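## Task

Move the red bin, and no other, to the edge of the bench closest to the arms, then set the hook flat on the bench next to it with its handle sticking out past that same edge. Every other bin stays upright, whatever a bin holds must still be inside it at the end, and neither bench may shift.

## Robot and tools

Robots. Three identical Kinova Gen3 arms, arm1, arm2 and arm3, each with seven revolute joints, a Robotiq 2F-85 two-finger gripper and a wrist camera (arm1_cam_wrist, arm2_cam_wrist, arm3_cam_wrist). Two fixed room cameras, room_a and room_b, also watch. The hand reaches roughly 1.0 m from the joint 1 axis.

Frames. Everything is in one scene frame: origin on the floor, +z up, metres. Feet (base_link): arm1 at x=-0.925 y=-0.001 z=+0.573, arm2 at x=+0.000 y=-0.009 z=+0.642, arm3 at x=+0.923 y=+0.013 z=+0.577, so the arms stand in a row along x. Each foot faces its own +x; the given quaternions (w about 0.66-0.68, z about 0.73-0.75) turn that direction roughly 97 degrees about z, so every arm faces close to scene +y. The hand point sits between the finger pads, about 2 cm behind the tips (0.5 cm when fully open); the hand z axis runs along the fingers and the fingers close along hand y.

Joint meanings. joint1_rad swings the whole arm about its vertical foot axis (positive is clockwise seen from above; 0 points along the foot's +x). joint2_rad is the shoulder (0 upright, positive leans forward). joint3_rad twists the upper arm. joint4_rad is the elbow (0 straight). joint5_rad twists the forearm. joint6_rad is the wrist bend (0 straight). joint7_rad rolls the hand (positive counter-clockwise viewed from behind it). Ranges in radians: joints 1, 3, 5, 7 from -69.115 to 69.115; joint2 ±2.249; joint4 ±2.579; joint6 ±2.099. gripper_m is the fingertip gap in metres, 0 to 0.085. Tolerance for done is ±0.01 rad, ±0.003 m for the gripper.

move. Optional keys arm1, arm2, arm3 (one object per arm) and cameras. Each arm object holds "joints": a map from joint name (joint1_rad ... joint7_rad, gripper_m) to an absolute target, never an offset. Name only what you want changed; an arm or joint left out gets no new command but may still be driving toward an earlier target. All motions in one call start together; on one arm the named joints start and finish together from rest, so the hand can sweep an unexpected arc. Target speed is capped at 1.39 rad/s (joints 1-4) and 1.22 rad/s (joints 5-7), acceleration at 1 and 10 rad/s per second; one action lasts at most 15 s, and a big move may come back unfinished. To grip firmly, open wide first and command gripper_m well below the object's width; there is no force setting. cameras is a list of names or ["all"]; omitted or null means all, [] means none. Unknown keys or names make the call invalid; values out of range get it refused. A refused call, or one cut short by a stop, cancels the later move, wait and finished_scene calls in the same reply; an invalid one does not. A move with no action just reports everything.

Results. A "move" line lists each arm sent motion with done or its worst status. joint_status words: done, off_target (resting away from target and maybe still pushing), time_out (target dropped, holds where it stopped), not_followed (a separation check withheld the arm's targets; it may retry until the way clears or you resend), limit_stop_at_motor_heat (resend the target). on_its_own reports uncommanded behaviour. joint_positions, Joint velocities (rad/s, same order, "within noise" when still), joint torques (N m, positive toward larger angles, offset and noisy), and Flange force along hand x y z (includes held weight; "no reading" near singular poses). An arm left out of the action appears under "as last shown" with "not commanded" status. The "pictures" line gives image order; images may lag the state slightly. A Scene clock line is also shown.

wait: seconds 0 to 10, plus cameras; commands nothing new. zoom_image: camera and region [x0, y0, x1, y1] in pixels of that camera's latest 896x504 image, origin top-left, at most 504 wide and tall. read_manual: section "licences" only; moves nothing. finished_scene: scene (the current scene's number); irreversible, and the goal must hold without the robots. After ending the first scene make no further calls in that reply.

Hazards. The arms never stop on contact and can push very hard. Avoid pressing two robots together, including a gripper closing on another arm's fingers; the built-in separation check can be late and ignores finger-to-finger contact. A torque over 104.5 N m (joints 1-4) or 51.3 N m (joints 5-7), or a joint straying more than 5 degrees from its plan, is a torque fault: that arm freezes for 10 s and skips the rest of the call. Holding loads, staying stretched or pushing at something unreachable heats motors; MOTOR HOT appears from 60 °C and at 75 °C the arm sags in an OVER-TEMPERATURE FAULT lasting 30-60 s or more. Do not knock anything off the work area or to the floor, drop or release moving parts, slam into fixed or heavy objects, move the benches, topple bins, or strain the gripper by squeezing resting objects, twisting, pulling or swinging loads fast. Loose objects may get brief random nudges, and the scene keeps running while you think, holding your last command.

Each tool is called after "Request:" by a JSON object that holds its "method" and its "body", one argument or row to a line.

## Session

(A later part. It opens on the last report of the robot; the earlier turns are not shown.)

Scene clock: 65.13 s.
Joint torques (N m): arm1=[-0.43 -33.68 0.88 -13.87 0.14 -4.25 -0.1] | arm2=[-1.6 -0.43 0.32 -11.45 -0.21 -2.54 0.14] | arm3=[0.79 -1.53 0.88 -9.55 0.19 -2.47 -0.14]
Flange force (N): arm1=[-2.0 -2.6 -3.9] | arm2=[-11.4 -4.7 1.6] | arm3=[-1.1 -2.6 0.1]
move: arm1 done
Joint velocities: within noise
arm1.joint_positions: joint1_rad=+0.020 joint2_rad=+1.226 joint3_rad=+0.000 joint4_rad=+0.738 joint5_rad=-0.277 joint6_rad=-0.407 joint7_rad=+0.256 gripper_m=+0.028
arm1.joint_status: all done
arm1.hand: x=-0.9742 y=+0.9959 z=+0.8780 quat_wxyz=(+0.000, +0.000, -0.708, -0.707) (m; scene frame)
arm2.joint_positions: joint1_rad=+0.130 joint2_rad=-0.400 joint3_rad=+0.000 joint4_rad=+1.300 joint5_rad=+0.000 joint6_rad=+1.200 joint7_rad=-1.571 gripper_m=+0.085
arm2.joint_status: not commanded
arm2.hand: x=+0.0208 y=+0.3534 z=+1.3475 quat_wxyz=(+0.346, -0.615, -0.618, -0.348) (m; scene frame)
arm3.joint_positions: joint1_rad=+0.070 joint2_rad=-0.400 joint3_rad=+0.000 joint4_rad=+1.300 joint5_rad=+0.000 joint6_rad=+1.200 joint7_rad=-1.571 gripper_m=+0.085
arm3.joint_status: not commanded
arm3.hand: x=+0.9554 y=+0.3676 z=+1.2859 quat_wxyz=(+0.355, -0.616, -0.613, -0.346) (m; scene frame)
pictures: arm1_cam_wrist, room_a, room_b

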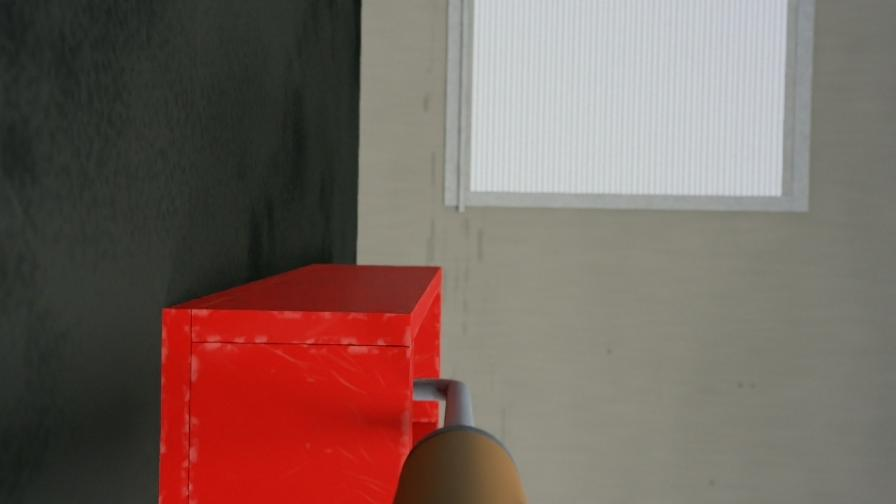

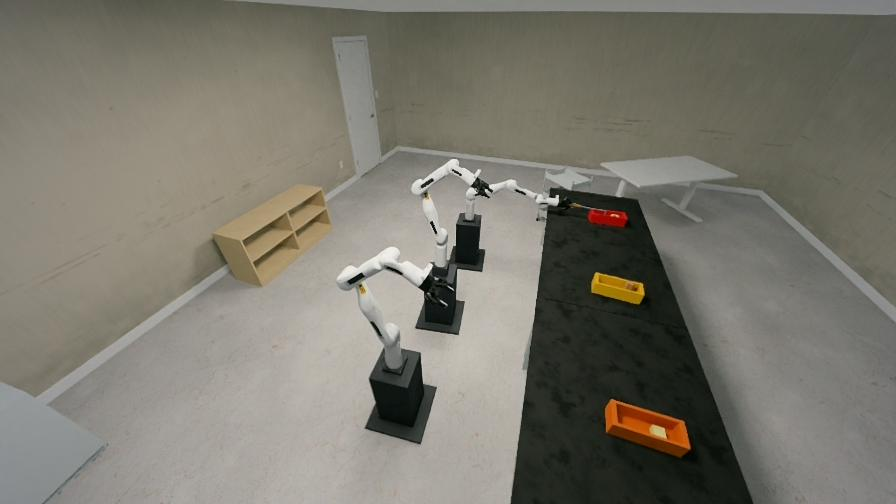

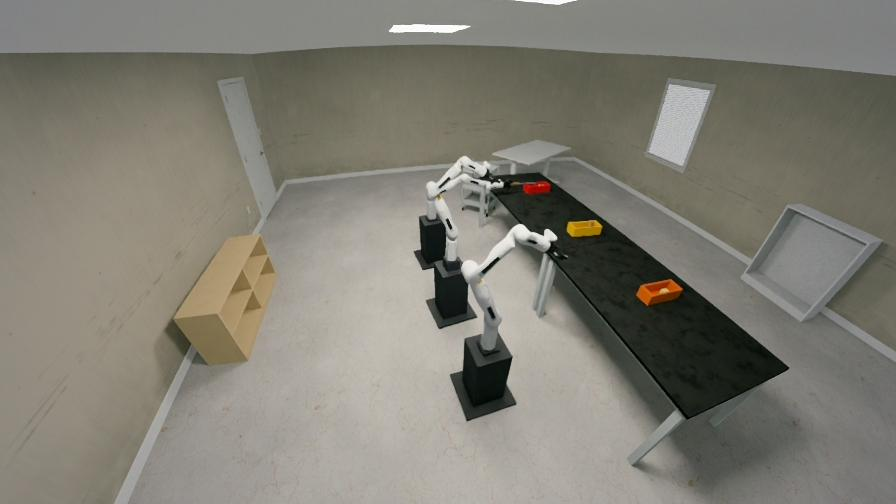

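Request:
{"method": "move", "body": {
  "arm1": {"joints":{"joint1_rad":0.0079,"joint2_rad":0.9282,"joint4_rad":1.4637,"joint5_rad":-0.1645,"joint6_rad":-0.8283,"joint7_rad":0.1118}},
  "cameras": ["arm1_cam_wrist","room_a","room_b"]
}}

Request:
{"method": "zoom_image", "body": {
  "camera": "room_a",
  "region": [530, 180, 650, 240]
}}

Scene clock: 70.60 s.
Joint torques (N m): arm1=[-0.54 -28.36 0.77 -11.35 0.09 -4.43 -0.1] | arm2=[-1.61 -0.42 0.32 -11.39 -0.23 -2.52 0.14] | arm3=[0.82 -1.57 0.89 -9.54 0.2 -2.46 -0.14]
Flange force (N): arm1=[-1.7 -2.3 -0.8] | arm2=[-11.2 -4.7 1.5] | arm3=[-1.0 -2.6 0.1]
move: arm1 done
Joint velocities: within noise
arm1.joint_positions: joint1_rad=+0.008 joint2_rad=+0.928 joint3_rad=+0.000 joint4_rad=+1.464 joint5_rad=-0.165 joint6_rad=-0.828 joint7_rad=+0.112 gripper_m=+0.028
arm1.joint_status: all done
arm1.hand: x=-0.9664 y=+0.8609 z=+0.8785 quat_wxyz=(+0.000, +0.000, -0.707, -0.707) (m; scene frame)
arm2, arm3: as last shown
pictures: arm1_cam_wrist, room_a, room_b

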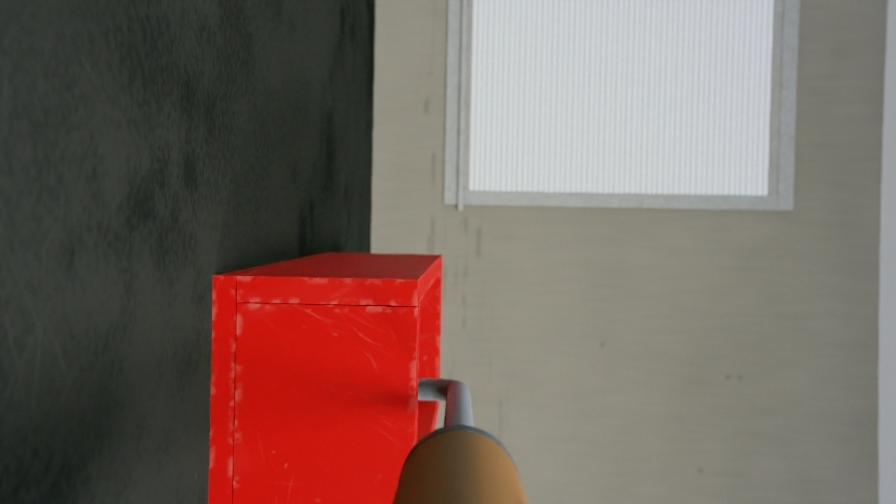

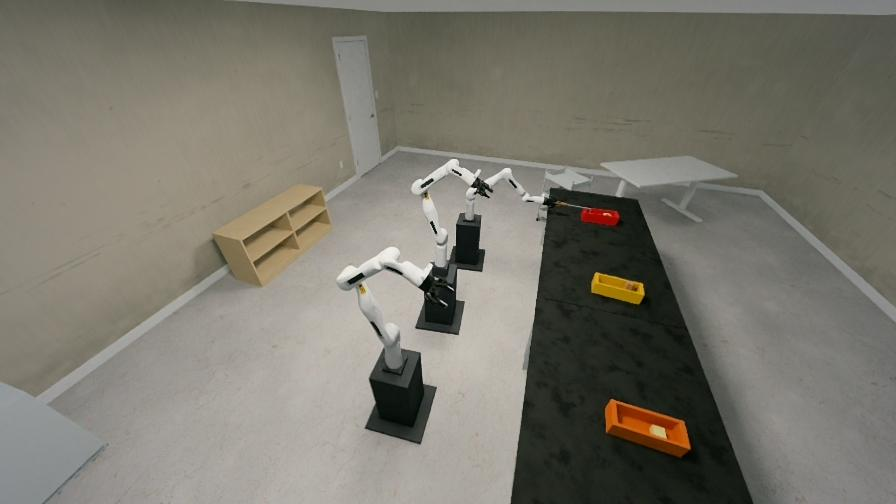

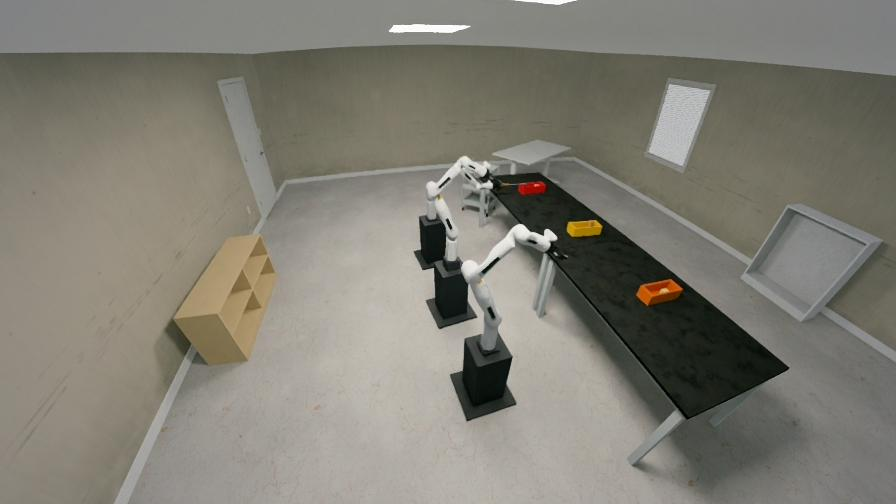

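Scaled by 4.200 from the camera's 896x504 image, which has a finer 1280x720 frame.

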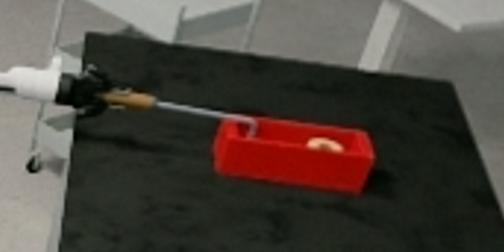

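Request:
{"method": "move", "body": {
  "arm1": {"joints":{"joint1_rad":-0.1134,"joint2_rad":0.1328,"joint4_rad":2.4413,"joint5_rad":-0.3282,"joint6_rad":-0.8152,"joint7_rad":0.178}},
  "cameras": ["arm1_cam_wrist","room_a","room_b"]
}}

Request:
{"method": "zoom_image", "body": {
  "camera": "room_a",
  "region": [480, 150, 660, 240]
}}

Request:
{"method": "zoom_image", "body": {
  "camera": "room_b",
  "region": [420, 150, 560, 220]
}}

Scene clock: 81.00 s.
Joint torques (N m): arm1=[-0.43 -12.02 0.12 -9.38 0.22 -4.01 -0.14] | arm2=[-1.63 -0.41 0.28 -11.41 -0.19 -2.51 0.16] | arm3=[0.81 -1.55 0.89 -9.54 0.17 -2.47 -0.14]
Flange force (N): arm1=[-2.9 -2.4 0.6] | arm2=[-11.4 -4.6 1.5] | arm3=[-1.0 -2.6 0.1]
move: arm1 done
Joint velocities: within noise
arm1.joint_positions: joint1_rad=-0.113 joint2_rad=+0.133 joint3_rad=+0.000 joint4_rad=+2.441 joint5_rad=-0.328 joint6_rad=-0.815 joint7_rad=+0.178 gripper_m=+0.028
arm1.joint_status: all done
arm1.hand: x=-0.9545 y=+0.5282 z=+0.9440 quat_wxyz=(+0.000, +0.000, -0.778, -0.629) (m; scene frame)
arm2, arm3: as last shown
pictures: arm1_cam_wrist, room_a, room_b

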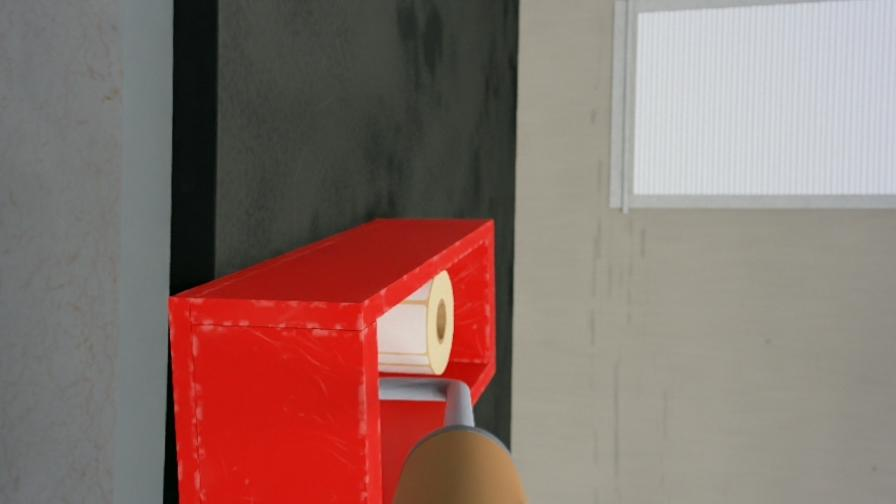

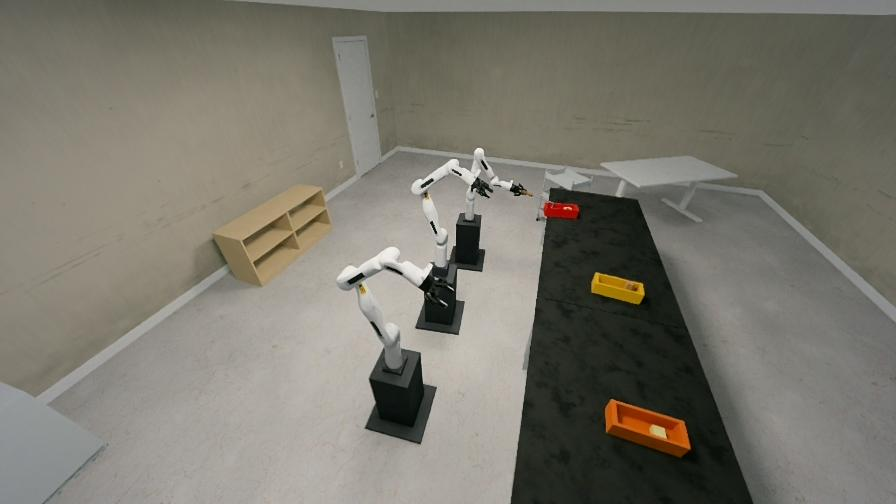

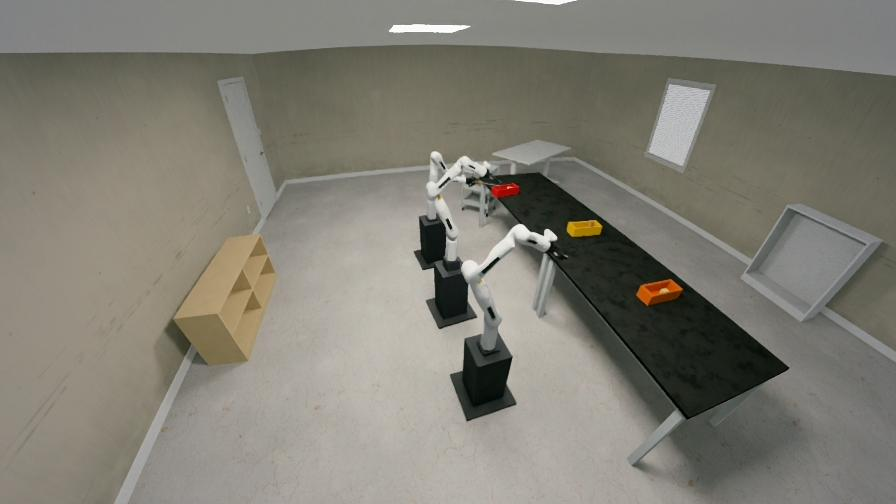

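Scaled by 2.800 from the camera's 896x504 image, which has a finer 1280x720 frame.

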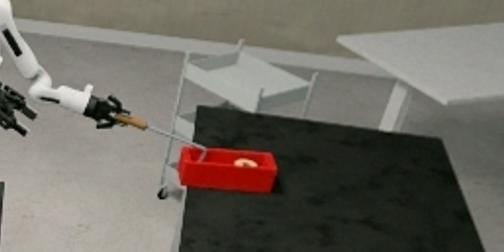

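Scaled by 3.600 from the camera's 896x504 image, which has a finer 1280x720 frame.

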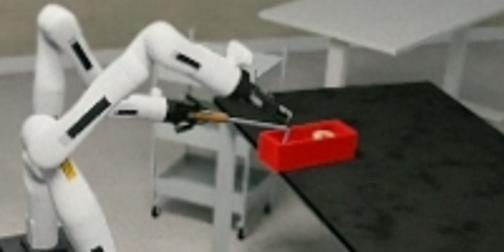

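Request:
{"method": "move", "body": {
  "arm1": {"joints":{"joint2_rad":-0.1419,"joint4_rad":2.1549,"joint5_rad":-0.8214,"joint6_rad":-0.3267,"joint7_rad":0.7417}},
  "cameras": ["room_a"]
}}

Request:
{"method": "move", "body": {
  "arm1": {"joints":{"joint1_rad":0.4826,"joint2_rad":0.6931,"joint4_rad":1.7645,"joint5_rad":0.4449,"joint6_rad":-0.9361,"joint7_rad":-1.8463}},
  "cameras": ["arm1_cam_wrist","room_a"]
}}

Request:
{"method": "zoom_image", "body": {
  "camera": "room_a",
  "region": [480, 170, 620, 240]
}}

Scene clock: 91.10 s.
Joint torques (N m): arm1=[-0.51 -10.09 -0.38 -13.47 0.6 -3.07 -0.13] | arm2=[-1.63 -0.44 0.35 -11.41 -0.2 -2.51 0.18] | arm3=[0.79 -1.55 0.9 -9.54 0.18 -2.48 -0.15]
Flange force (N): arm1=no reading | arm2=[-11.3 -4.9 1.6] | arm3=[-1.0 -2.7 0.1]
move: arm1 done
Joint velocities: within noise
arm1.joint_positions: joint1_rad=-0.113 joint2_rad=-0.142 joint3_rad=+0.000 joint4_rad=+2.155 joint5_rad=-0.821 joint6_rad=-0.327 joint7_rad=+0.742 gripper_m=+0.028
arm1.joint_status: all done
arm1.hand: x=-0.9544 y=+0.5283 z=+1.0739 quat_wxyz=(+0.000, -0.001, -0.778, -0.629) (m; scene frame)
arm2, arm3: as last shown
pictures: room_a

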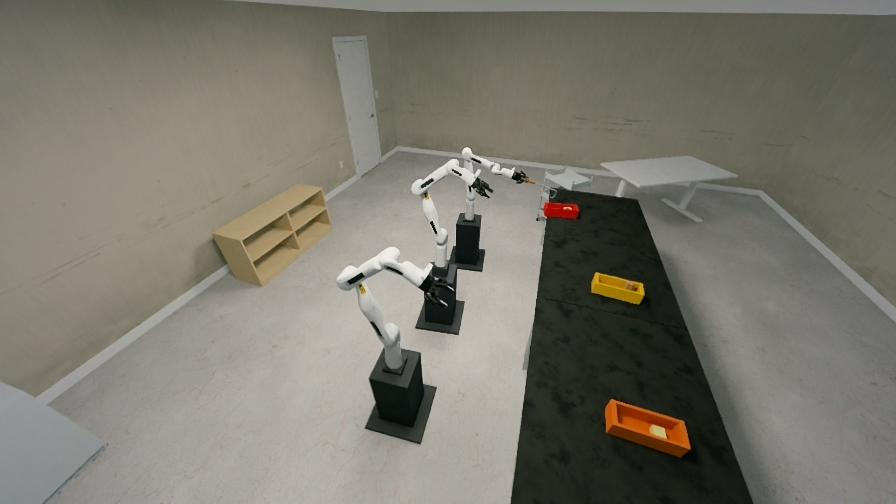

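Scene clock: 94.07 s.
Joint torques (N m): arm1=[-0.46 -24.07 -0.85 -10.75 -1.28 -4.3 -0.12] | arm2=[-1.59 -0.44 0.32 -11.45 -0.19 -2.51 0.17] | arm3=[0.81 -1.54 0.92 -9.53 0.2 -2.47 -0.14]
Flange force (N): arm1=[-2.1 1.0 -1.7] | arm2=[-11.5 -4.7 1.7] | arm3=[-1.0 -2.7 0.1]
move: arm1 done
Joint velocities: within noise
arm1.joint_positions: joint1_rad=+0.483 joint2_rad=+0.693 joint3_rad=+0.000 joint4_rad=+1.764 joint5_rad=+0.445 joint6_rad=-0.936 joint7_rad=-1.846 gripper_m=+0.028
arm1.joint_status: all done
arm1.hand: x=-0.7394 y=+0.7410 z=+0.9365 quat_wxyz=(+0.500, -0.501, -0.500, -0.500) (m; scene frame)
arm2, arm3: as last shown
pictures: arm1_cam_wrist, room_a

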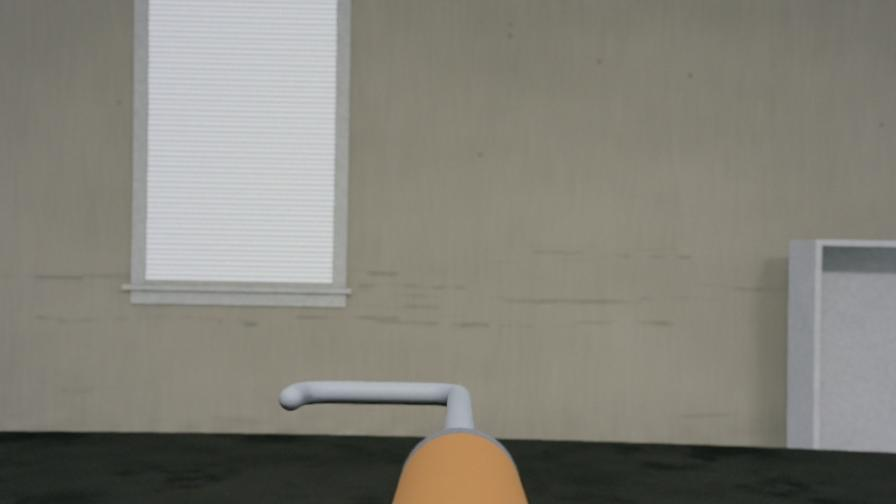

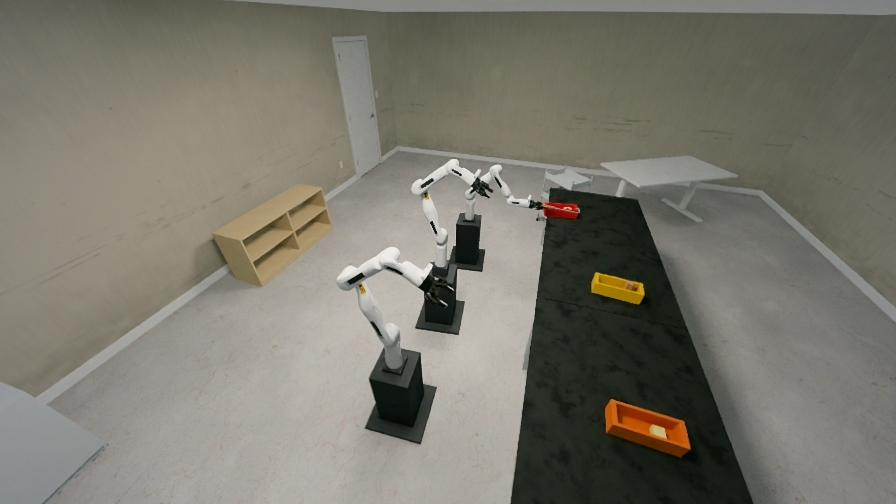

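Scaled by 3.600 from the camera's 896x504 image, which has a finer 1280x720 frame.

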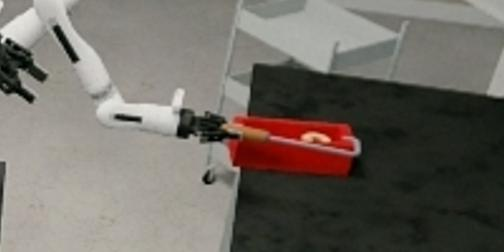

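Request:
{"method": "move", "body": {
  "arm1": {"joints":{"joint2_rad":1.0141,"joint4_rad":1.7691,"joint5_rad":0.3757,"joint6_rad":-1.2356,"joint7_rad":-1.6999}},
  "cameras": ["arm1_cam_wrist","room_a"]
}}

Request:
{"method": "zoom_image", "body": {
  "camera": "room_a",
  "region": [480, 170, 620, 240]
}}

Scene clock: 96.43 s.
Joint torques (N m): arm1=[-0.45 -25.56 -1.06 -7.73 -0.8 -4.37 -0.14] | arm2=[-1.61 -0.44 0.31 -11.4 -0.2 -2.52 0.17] | arm3=[0.84 -1.58 0.92 -9.56 0.2 -2.47 -0.14]
Flange force (N): arm1=[-1.5 1.0 -1.3] | arm2=[-11.2 -4.7 1.5] | arm3=[-1.0 -2.7 0.1]
move: arm1 done
Joint velocities: within noise
arm1.joint_positions: joint1_rad=+0.483 joint2_rad=+1.014 joint3_rad=+0.000 joint4_rad=+1.769 joint5_rad=+0.376 joint6_rad=-1.236 joint7_rad=-1.700 gripper_m=+0.028
arm1.joint_status: all done
arm1.hand: x=-0.7394 y=+0.7408 z=+0.7845 quat_wxyz=(+0.500, -0.500, -0.500, -0.500) (m; scene frame)
arm2, arm3: as last shown
pictures: arm1_cam_wrist, room_a

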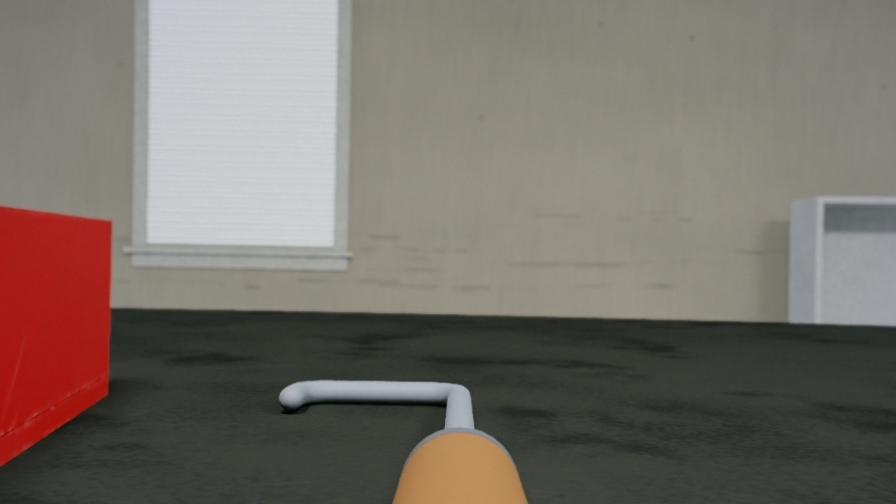

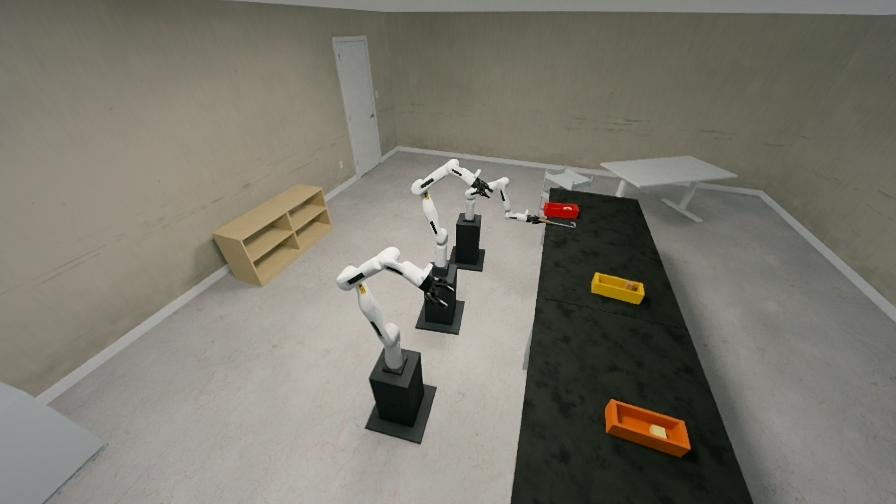

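Scaled by 3.600 from the camera's 896x504 image, which has a finer 1280x720 frame.

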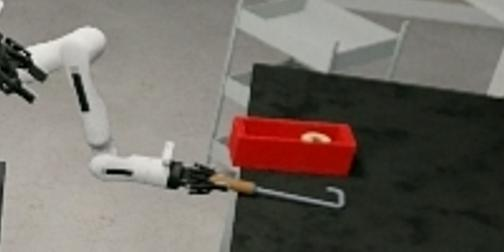

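Request:
{"method": "move", "body": {
  "arm1": {"joints":{"joint2_rad":1.0172}},
  "cameras": []
}}

Request:
{"method": "move", "body": {
  "arm1": {"joints":{"gripper_m":0.085}},
  "cameras": ["arm1_cam_wrist"]
}}

Request:
{"method": "move", "body": {
  "arm1": {"joints":{"joint1_rad":0.6252,"joint2_rad":0.957,"joint4_rad":2.1874,"joint5_rad":0.4963,"joint6_rad":-1.5733,"joint7_rad":-1.5708}},
  "cameras": ["arm1_cam_wrist","room_a"]
}}

Request:
{"method": "zoom_image", "body": {
  "camera": "room_a",
  "region": [480, 170, 620, 240]
}}

Scene clock: 99.13 s.
Joint torques (N m): arm1=[-0.37 -23.55 -0.61 -6.33 -0.61 -3.12 0.02] | arm2=[-1.6 -0.45 0.32 -11.38 -0.22 -2.52 0.14] | arm3=[0.79 -1.54 0.86 -9.58 0.2 -2.46 -0.15]
Flange force (N): arm1=[0.4 1.0 -1.1] | arm2=[-11.1 -4.6 1.5] | arm3=[-1.3 -2.5 0.2]
move: arm1 done
Joint velocities: within noise
arm1.joint_positions: joint1_rad=+0.483 joint2_rad=+1.017 joint3_rad=+0.000 joint4_rad=+1.769 joint5_rad=+0.376 joint6_rad=-1.236 joint7_rad=-1.700 gripper_m=+0.028
arm1.joint_status: all done
arm1.hand: x=-0.7394 y=+0.7406 z=+0.7822 quat_wxyz=(+0.499, -0.501, -0.501, -0.499) (m; scene frame)
arm2, arm3: as last shown
pictures: none
No camera images: "cameras" was empty.

Scene clock: 100.37 s.
Joint torques (N m): arm1=[-0.48 -22.3 -0.62 -5.81 -0.57 -2.66 -0.04] | arm2=[-1.63 -0.42 0.37 -11.41 -0.21 -2.54 0.13] | arm3=[0.82 -1.58 0.88 -9.55 0.21 -2.46 -0.16]
Flange force (N): arm1=[2.1 1.0 -1.6] | arm2=[-11.3 -4.8 1.5] | arm3=[-1.0 -2.5 0.2]
move: arm1 done
Joint velocities: within noise
arm1.joint_positions: joint1_rad=+0.483 joint2_rad=+1.017 joint3_rad=+0.000 joint4_rad=+1.769 joint5_rad=+0.376 joint6_rad=-1.236 joint7_rad=-1.700 gripper_m=+0.085
arm1.joint_status: all done
arm1.hand: x=-0.7394 y=+0.7406 z=+0.7821 quat_wxyz=(+0.499, -0.501, -0.501, -0.499) (m; scene frame)
arm2, arm3: as last shown
pictures: arm1_cam_wrist

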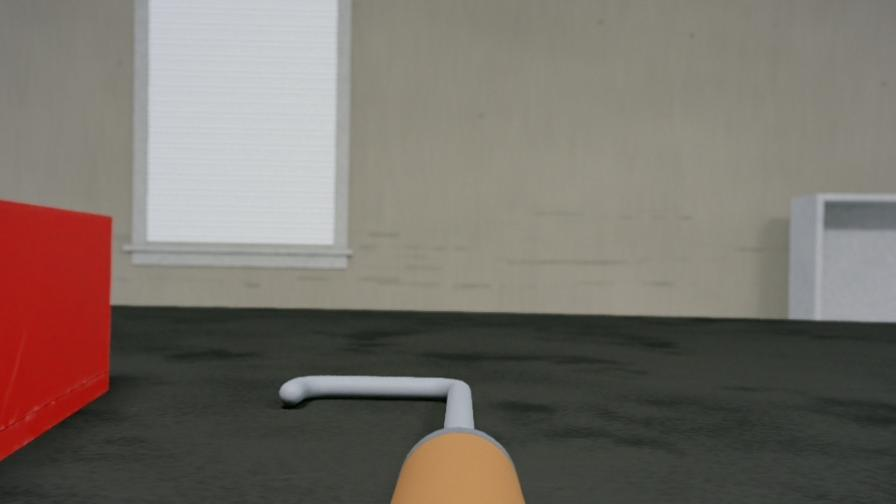

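Scene clock: 102.03 s.
Joint torques (N m): arm1=[-0.51 -18.43 -0.87 -2.7 -0.25 -2.72 -0.08] | arm2=[-1.61 -0.42 0.32 -11.41 -0.19 -2.51 0.14] | arm3=[0.79 -1.54 0.86 -9.55 0.22 -2.48 -0.15]
Flange force (N): arm1=[2.3 1.1 -1.9] | arm2=[-11.3 -4.6 1.5] | arm3=[-1.1 -2.5 0.1]
move: arm1 done
Joint velocities: within noise
arm1.joint_positions: joint1_rad=+0.625 joint2_rad=+0.957 joint3_rad=+0.000 joint4_rad=+2.187 joint5_rad=+0.496 joint6_rad=-1.573 joint7_rad=-1.571 gripper_m=+0.085
arm1.joint_status: all done
arm1.hand: x=-0.7394 y=+0.6007 z=+0.7847 quat_wxyz=(+0.500, -0.501, -0.500, -0.499) (m; scene frame)
arm2.joint_positions: joint1_rad=+0.130 joint2_rad=-0.400 joint3_rad=+0.000 joint4_rad=+1.300 joint5_rad=+0.000 joint6_rad=+1.200 joint7_rad=-1.571 gripper_m=+0.085
arm2.joint_status: not commanded
arm2.hand: x=+0.0208 y=+0.3534 z=+1.3475 quat_wxyz=(+0.346, -0.615, -0.618, -0.348) (m; scene frame)
arm3.joint_positions: joint1_rad=+0.070 joint2_rad=-0.400 joint3_rad=+0.000 joint4_rad=+1.300 joint5_rad=+0.000 joint6_rad=+1.200 joint7_rad=-1.571 gripper_m=+0.085
arm3.joint_status: not commanded
arm3.hand: x=+0.9554 y=+0.3676 z=+1.2859 quat_wxyz=(+0.355, -0.616, -0.613, -0.346) (m; scene frame)
pictures: arm1_cam_wrist, room_a

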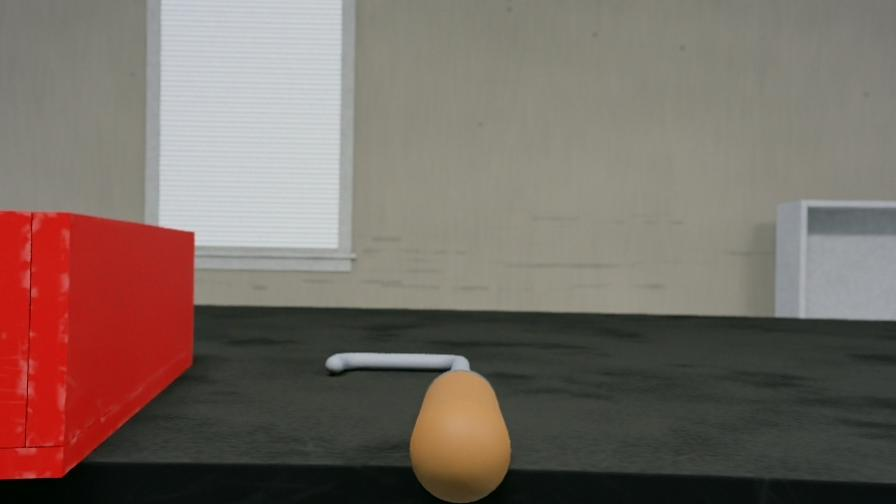

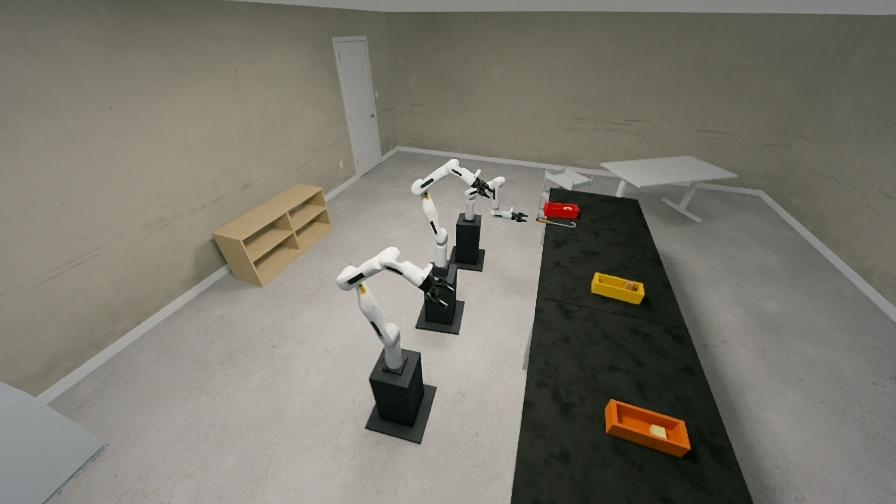

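Scaled by 3.600 from the camera's 896x504 image, which has a finer 1280x720 frame.

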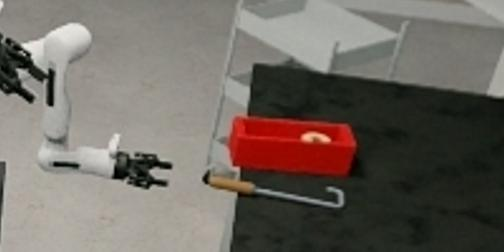

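Request:
{"method": "move", "body": {
  "arm1": {"joints":{"joint1_rad":0.0353,"joint2_rad":0.8442,"joint4_rad":2.1223,"joint5_rad":-0.095,"joint6_rad":-1.3965,"joint7_rad":-1.5543,"gripper_m":0.0}},
  "cameras": ["arm1_cam_wrist"]
}}

Request:
{"method": "move", "body": {
  "arm1": {"joints":{"joint1_rad":0.051,"joint2_rad":0.8974,"joint4_rad":1.8682,"joint5_rad":-0.0837,"joint6_rad":-1.1961,"joint7_rad":-1.5401}},
  "cameras": ["arm1_cam_wrist","room_a"]
}}

Request:
{"method": "zoom_image", "body": {
  "camera": "room_a",
  "region": [480, 170, 620, 240]
}}

Scene clock: 106.37 s.
Joint torques (N m): arm1=[-0.49 -18.96 0.42 -4.54 -0.25 -2.67 -0.06] | arm2=[-1.62 -0.42 0.31 -11.39 -0.2 -2.52 0.15] | arm3=[0.8 -1.53 0.89 -9.52 0.2 -2.46 -0.12]
Flange force (N): arm1=[1.9 1.9 -1.1] | arm2=[-11.2 -4.7 1.5] | arm3=[-1.0 -2.7 0.1]
move: arm1 done
Joint velocities: within noise
arm1.joint_positions: joint1_rad=+0.035 joint2_rad=+0.844 joint3_rad=+0.000 joint4_rad=+2.122 joint5_rad=-0.095 joint6_rad=-1.397 joint7_rad=-1.554 gripper_m=+0.000
arm1.joint_status: all done
arm1.hand: x=-0.9344 y=+0.6808 z=+0.8266 quat_wxyz=(+0.500, -0.500, -0.500, -0.500) (m; scene frame)
arm2, arm3: as last shown
pictures: arm1_cam_wrist

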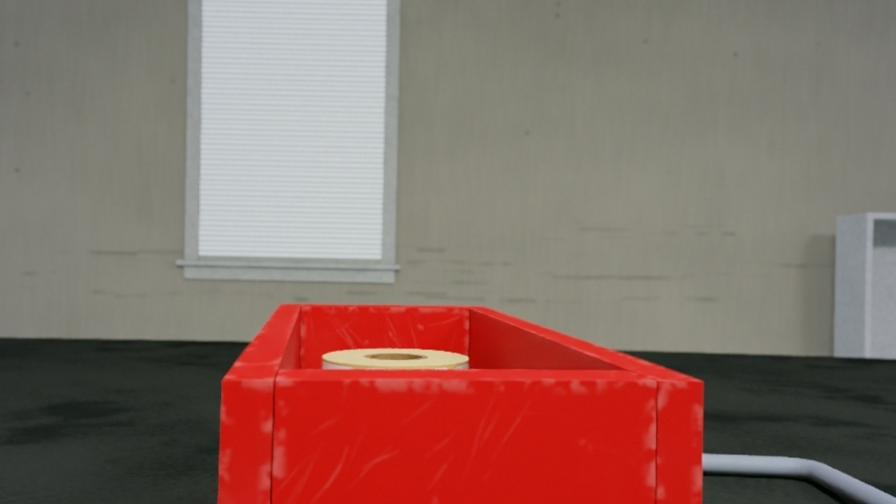

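Scene clock: 107.77 s.
Joint torques (N m): arm1=[-0.51 -21.51 0.46 -6.52 -0.2 -2.8 -0.07] | arm2=[-1.65 -0.4 0.3 -11.41 -0.22 -2.51 0.14] | arm3=[0.81 -1.57 0.91 -9.58 0.2 -2.47 -0.14]
Flange force (N): arm1=[1.7 1.7 -1.9] | arm2=[-11.4 -4.6 1.5] | arm3=[-1.2 -2.7 0.2]
move: arm1 done
Joint velocities: within noise
arm1.joint_positions: joint1_rad=+0.051 joint2_rad=+0.897 joint3_rad=+0.000 joint4_rad=+1.868 joint5_rad=-0.084 joint6_rad=-1.196 joint7_rad=-1.540 gripper_m=+0.000
arm1.joint_status: all done
arm1.hand: x=-0.9344 y=+0.7557 z=+0.8265 quat_wxyz=(+0.500, -0.500, -0.500, -0.500) (m; scene frame)
arm2, arm3: as last shown
pictures: arm1_cam_wrist, room_a

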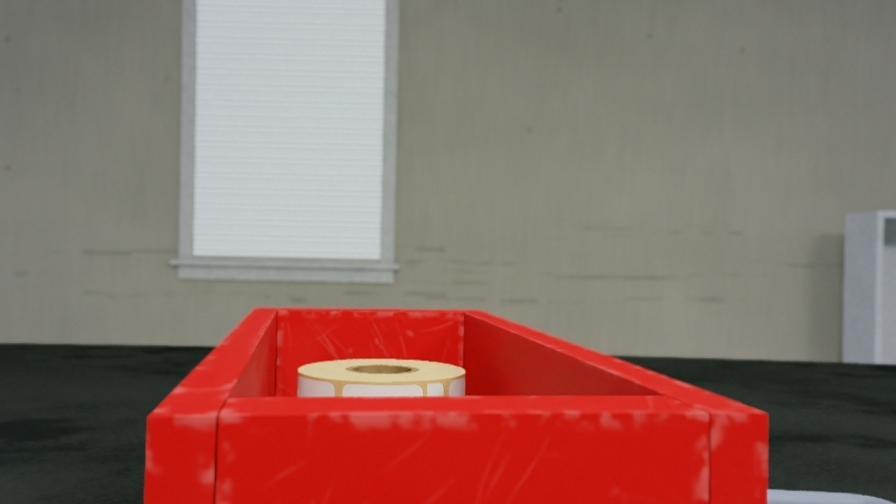

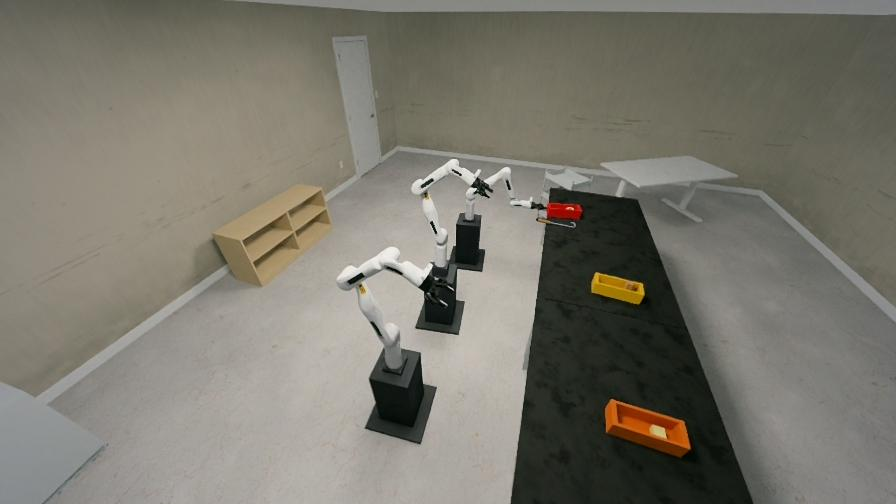

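Scaled by 3.600 from the camera's 896x504 image, which has a finer 1280x720 frame.

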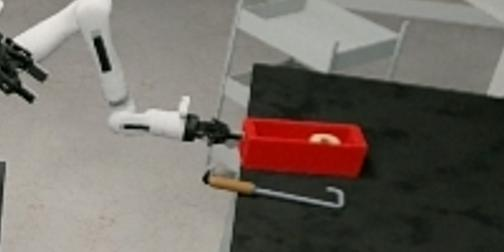

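Request:
{"method": "move", "body": {
  "arm1": {"joints":{"joint1_rad":0.0353,"joint2_rad":0.8442,"joint4_rad":2.1223,"joint5_rad":-0.095,"joint6_rad":-1.3965,"joint7_rad":-1.5543}},
  "cameras": ["arm1_cam_wrist","room_b"]
}}

Request:
{"method": "finished_scene", "body": {
  "scene": 1
}}

Scene clock: 110.50 s.
Joint torques (N m): arm1=[-0.51 -18.96 0.51 -4.59 -0.28 -2.63 -0.08] | arm2=[-1.63 -0.42 0.36 -11.36 -0.2 -2.5 0.14] | arm3=[0.8 -1.57 0.9 -9.6 0.2 -2.47 -0.15]
Flange force (N): arm1=[1.8 2.0 -1.4] | arm2=[-11.1 -4.8 1.5] | arm3=[-1.2 -2.7 0.2]
move: arm1 done
Joint velocities: within noise
arm1.joint_positions: joint1_rad=+0.035 joint2_rad=+0.844 joint3_rad=+0.000 joint4_rad=+2.122 joint5_rad=-0.095 joint6_rad=-1.397 joint7_rad=-1.554 gripper_m=+0.000
arm1.joint_status: all done
arm1.hand: x=-0.9344 y=+0.6808 z=+0.8265 quat_wxyz=(+0.500, -0.500, -0.500, -0.500) (m; scene frame)
arm2, arm3: as last shown
pictures: arm1_cam_wrist, room_b

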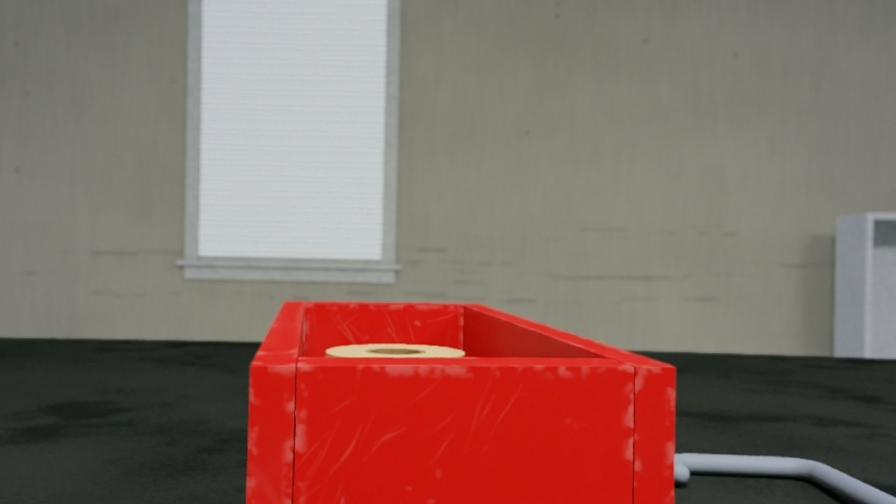

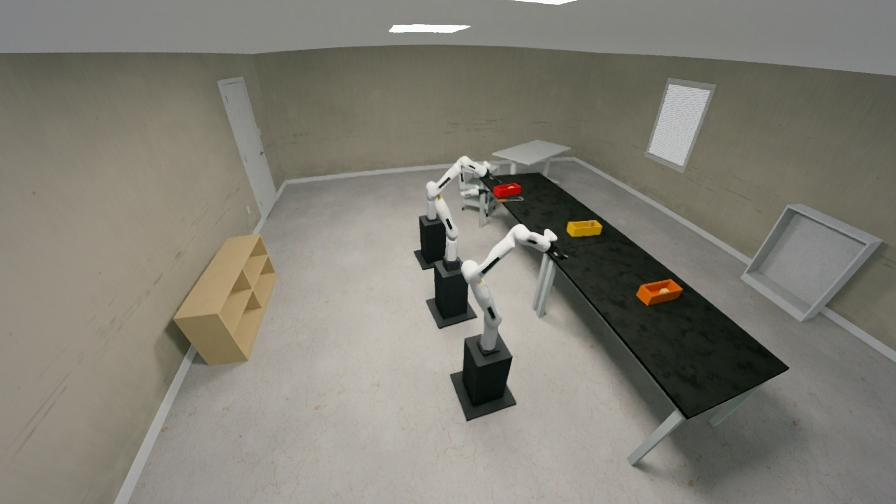

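The scene is finished: the task was done.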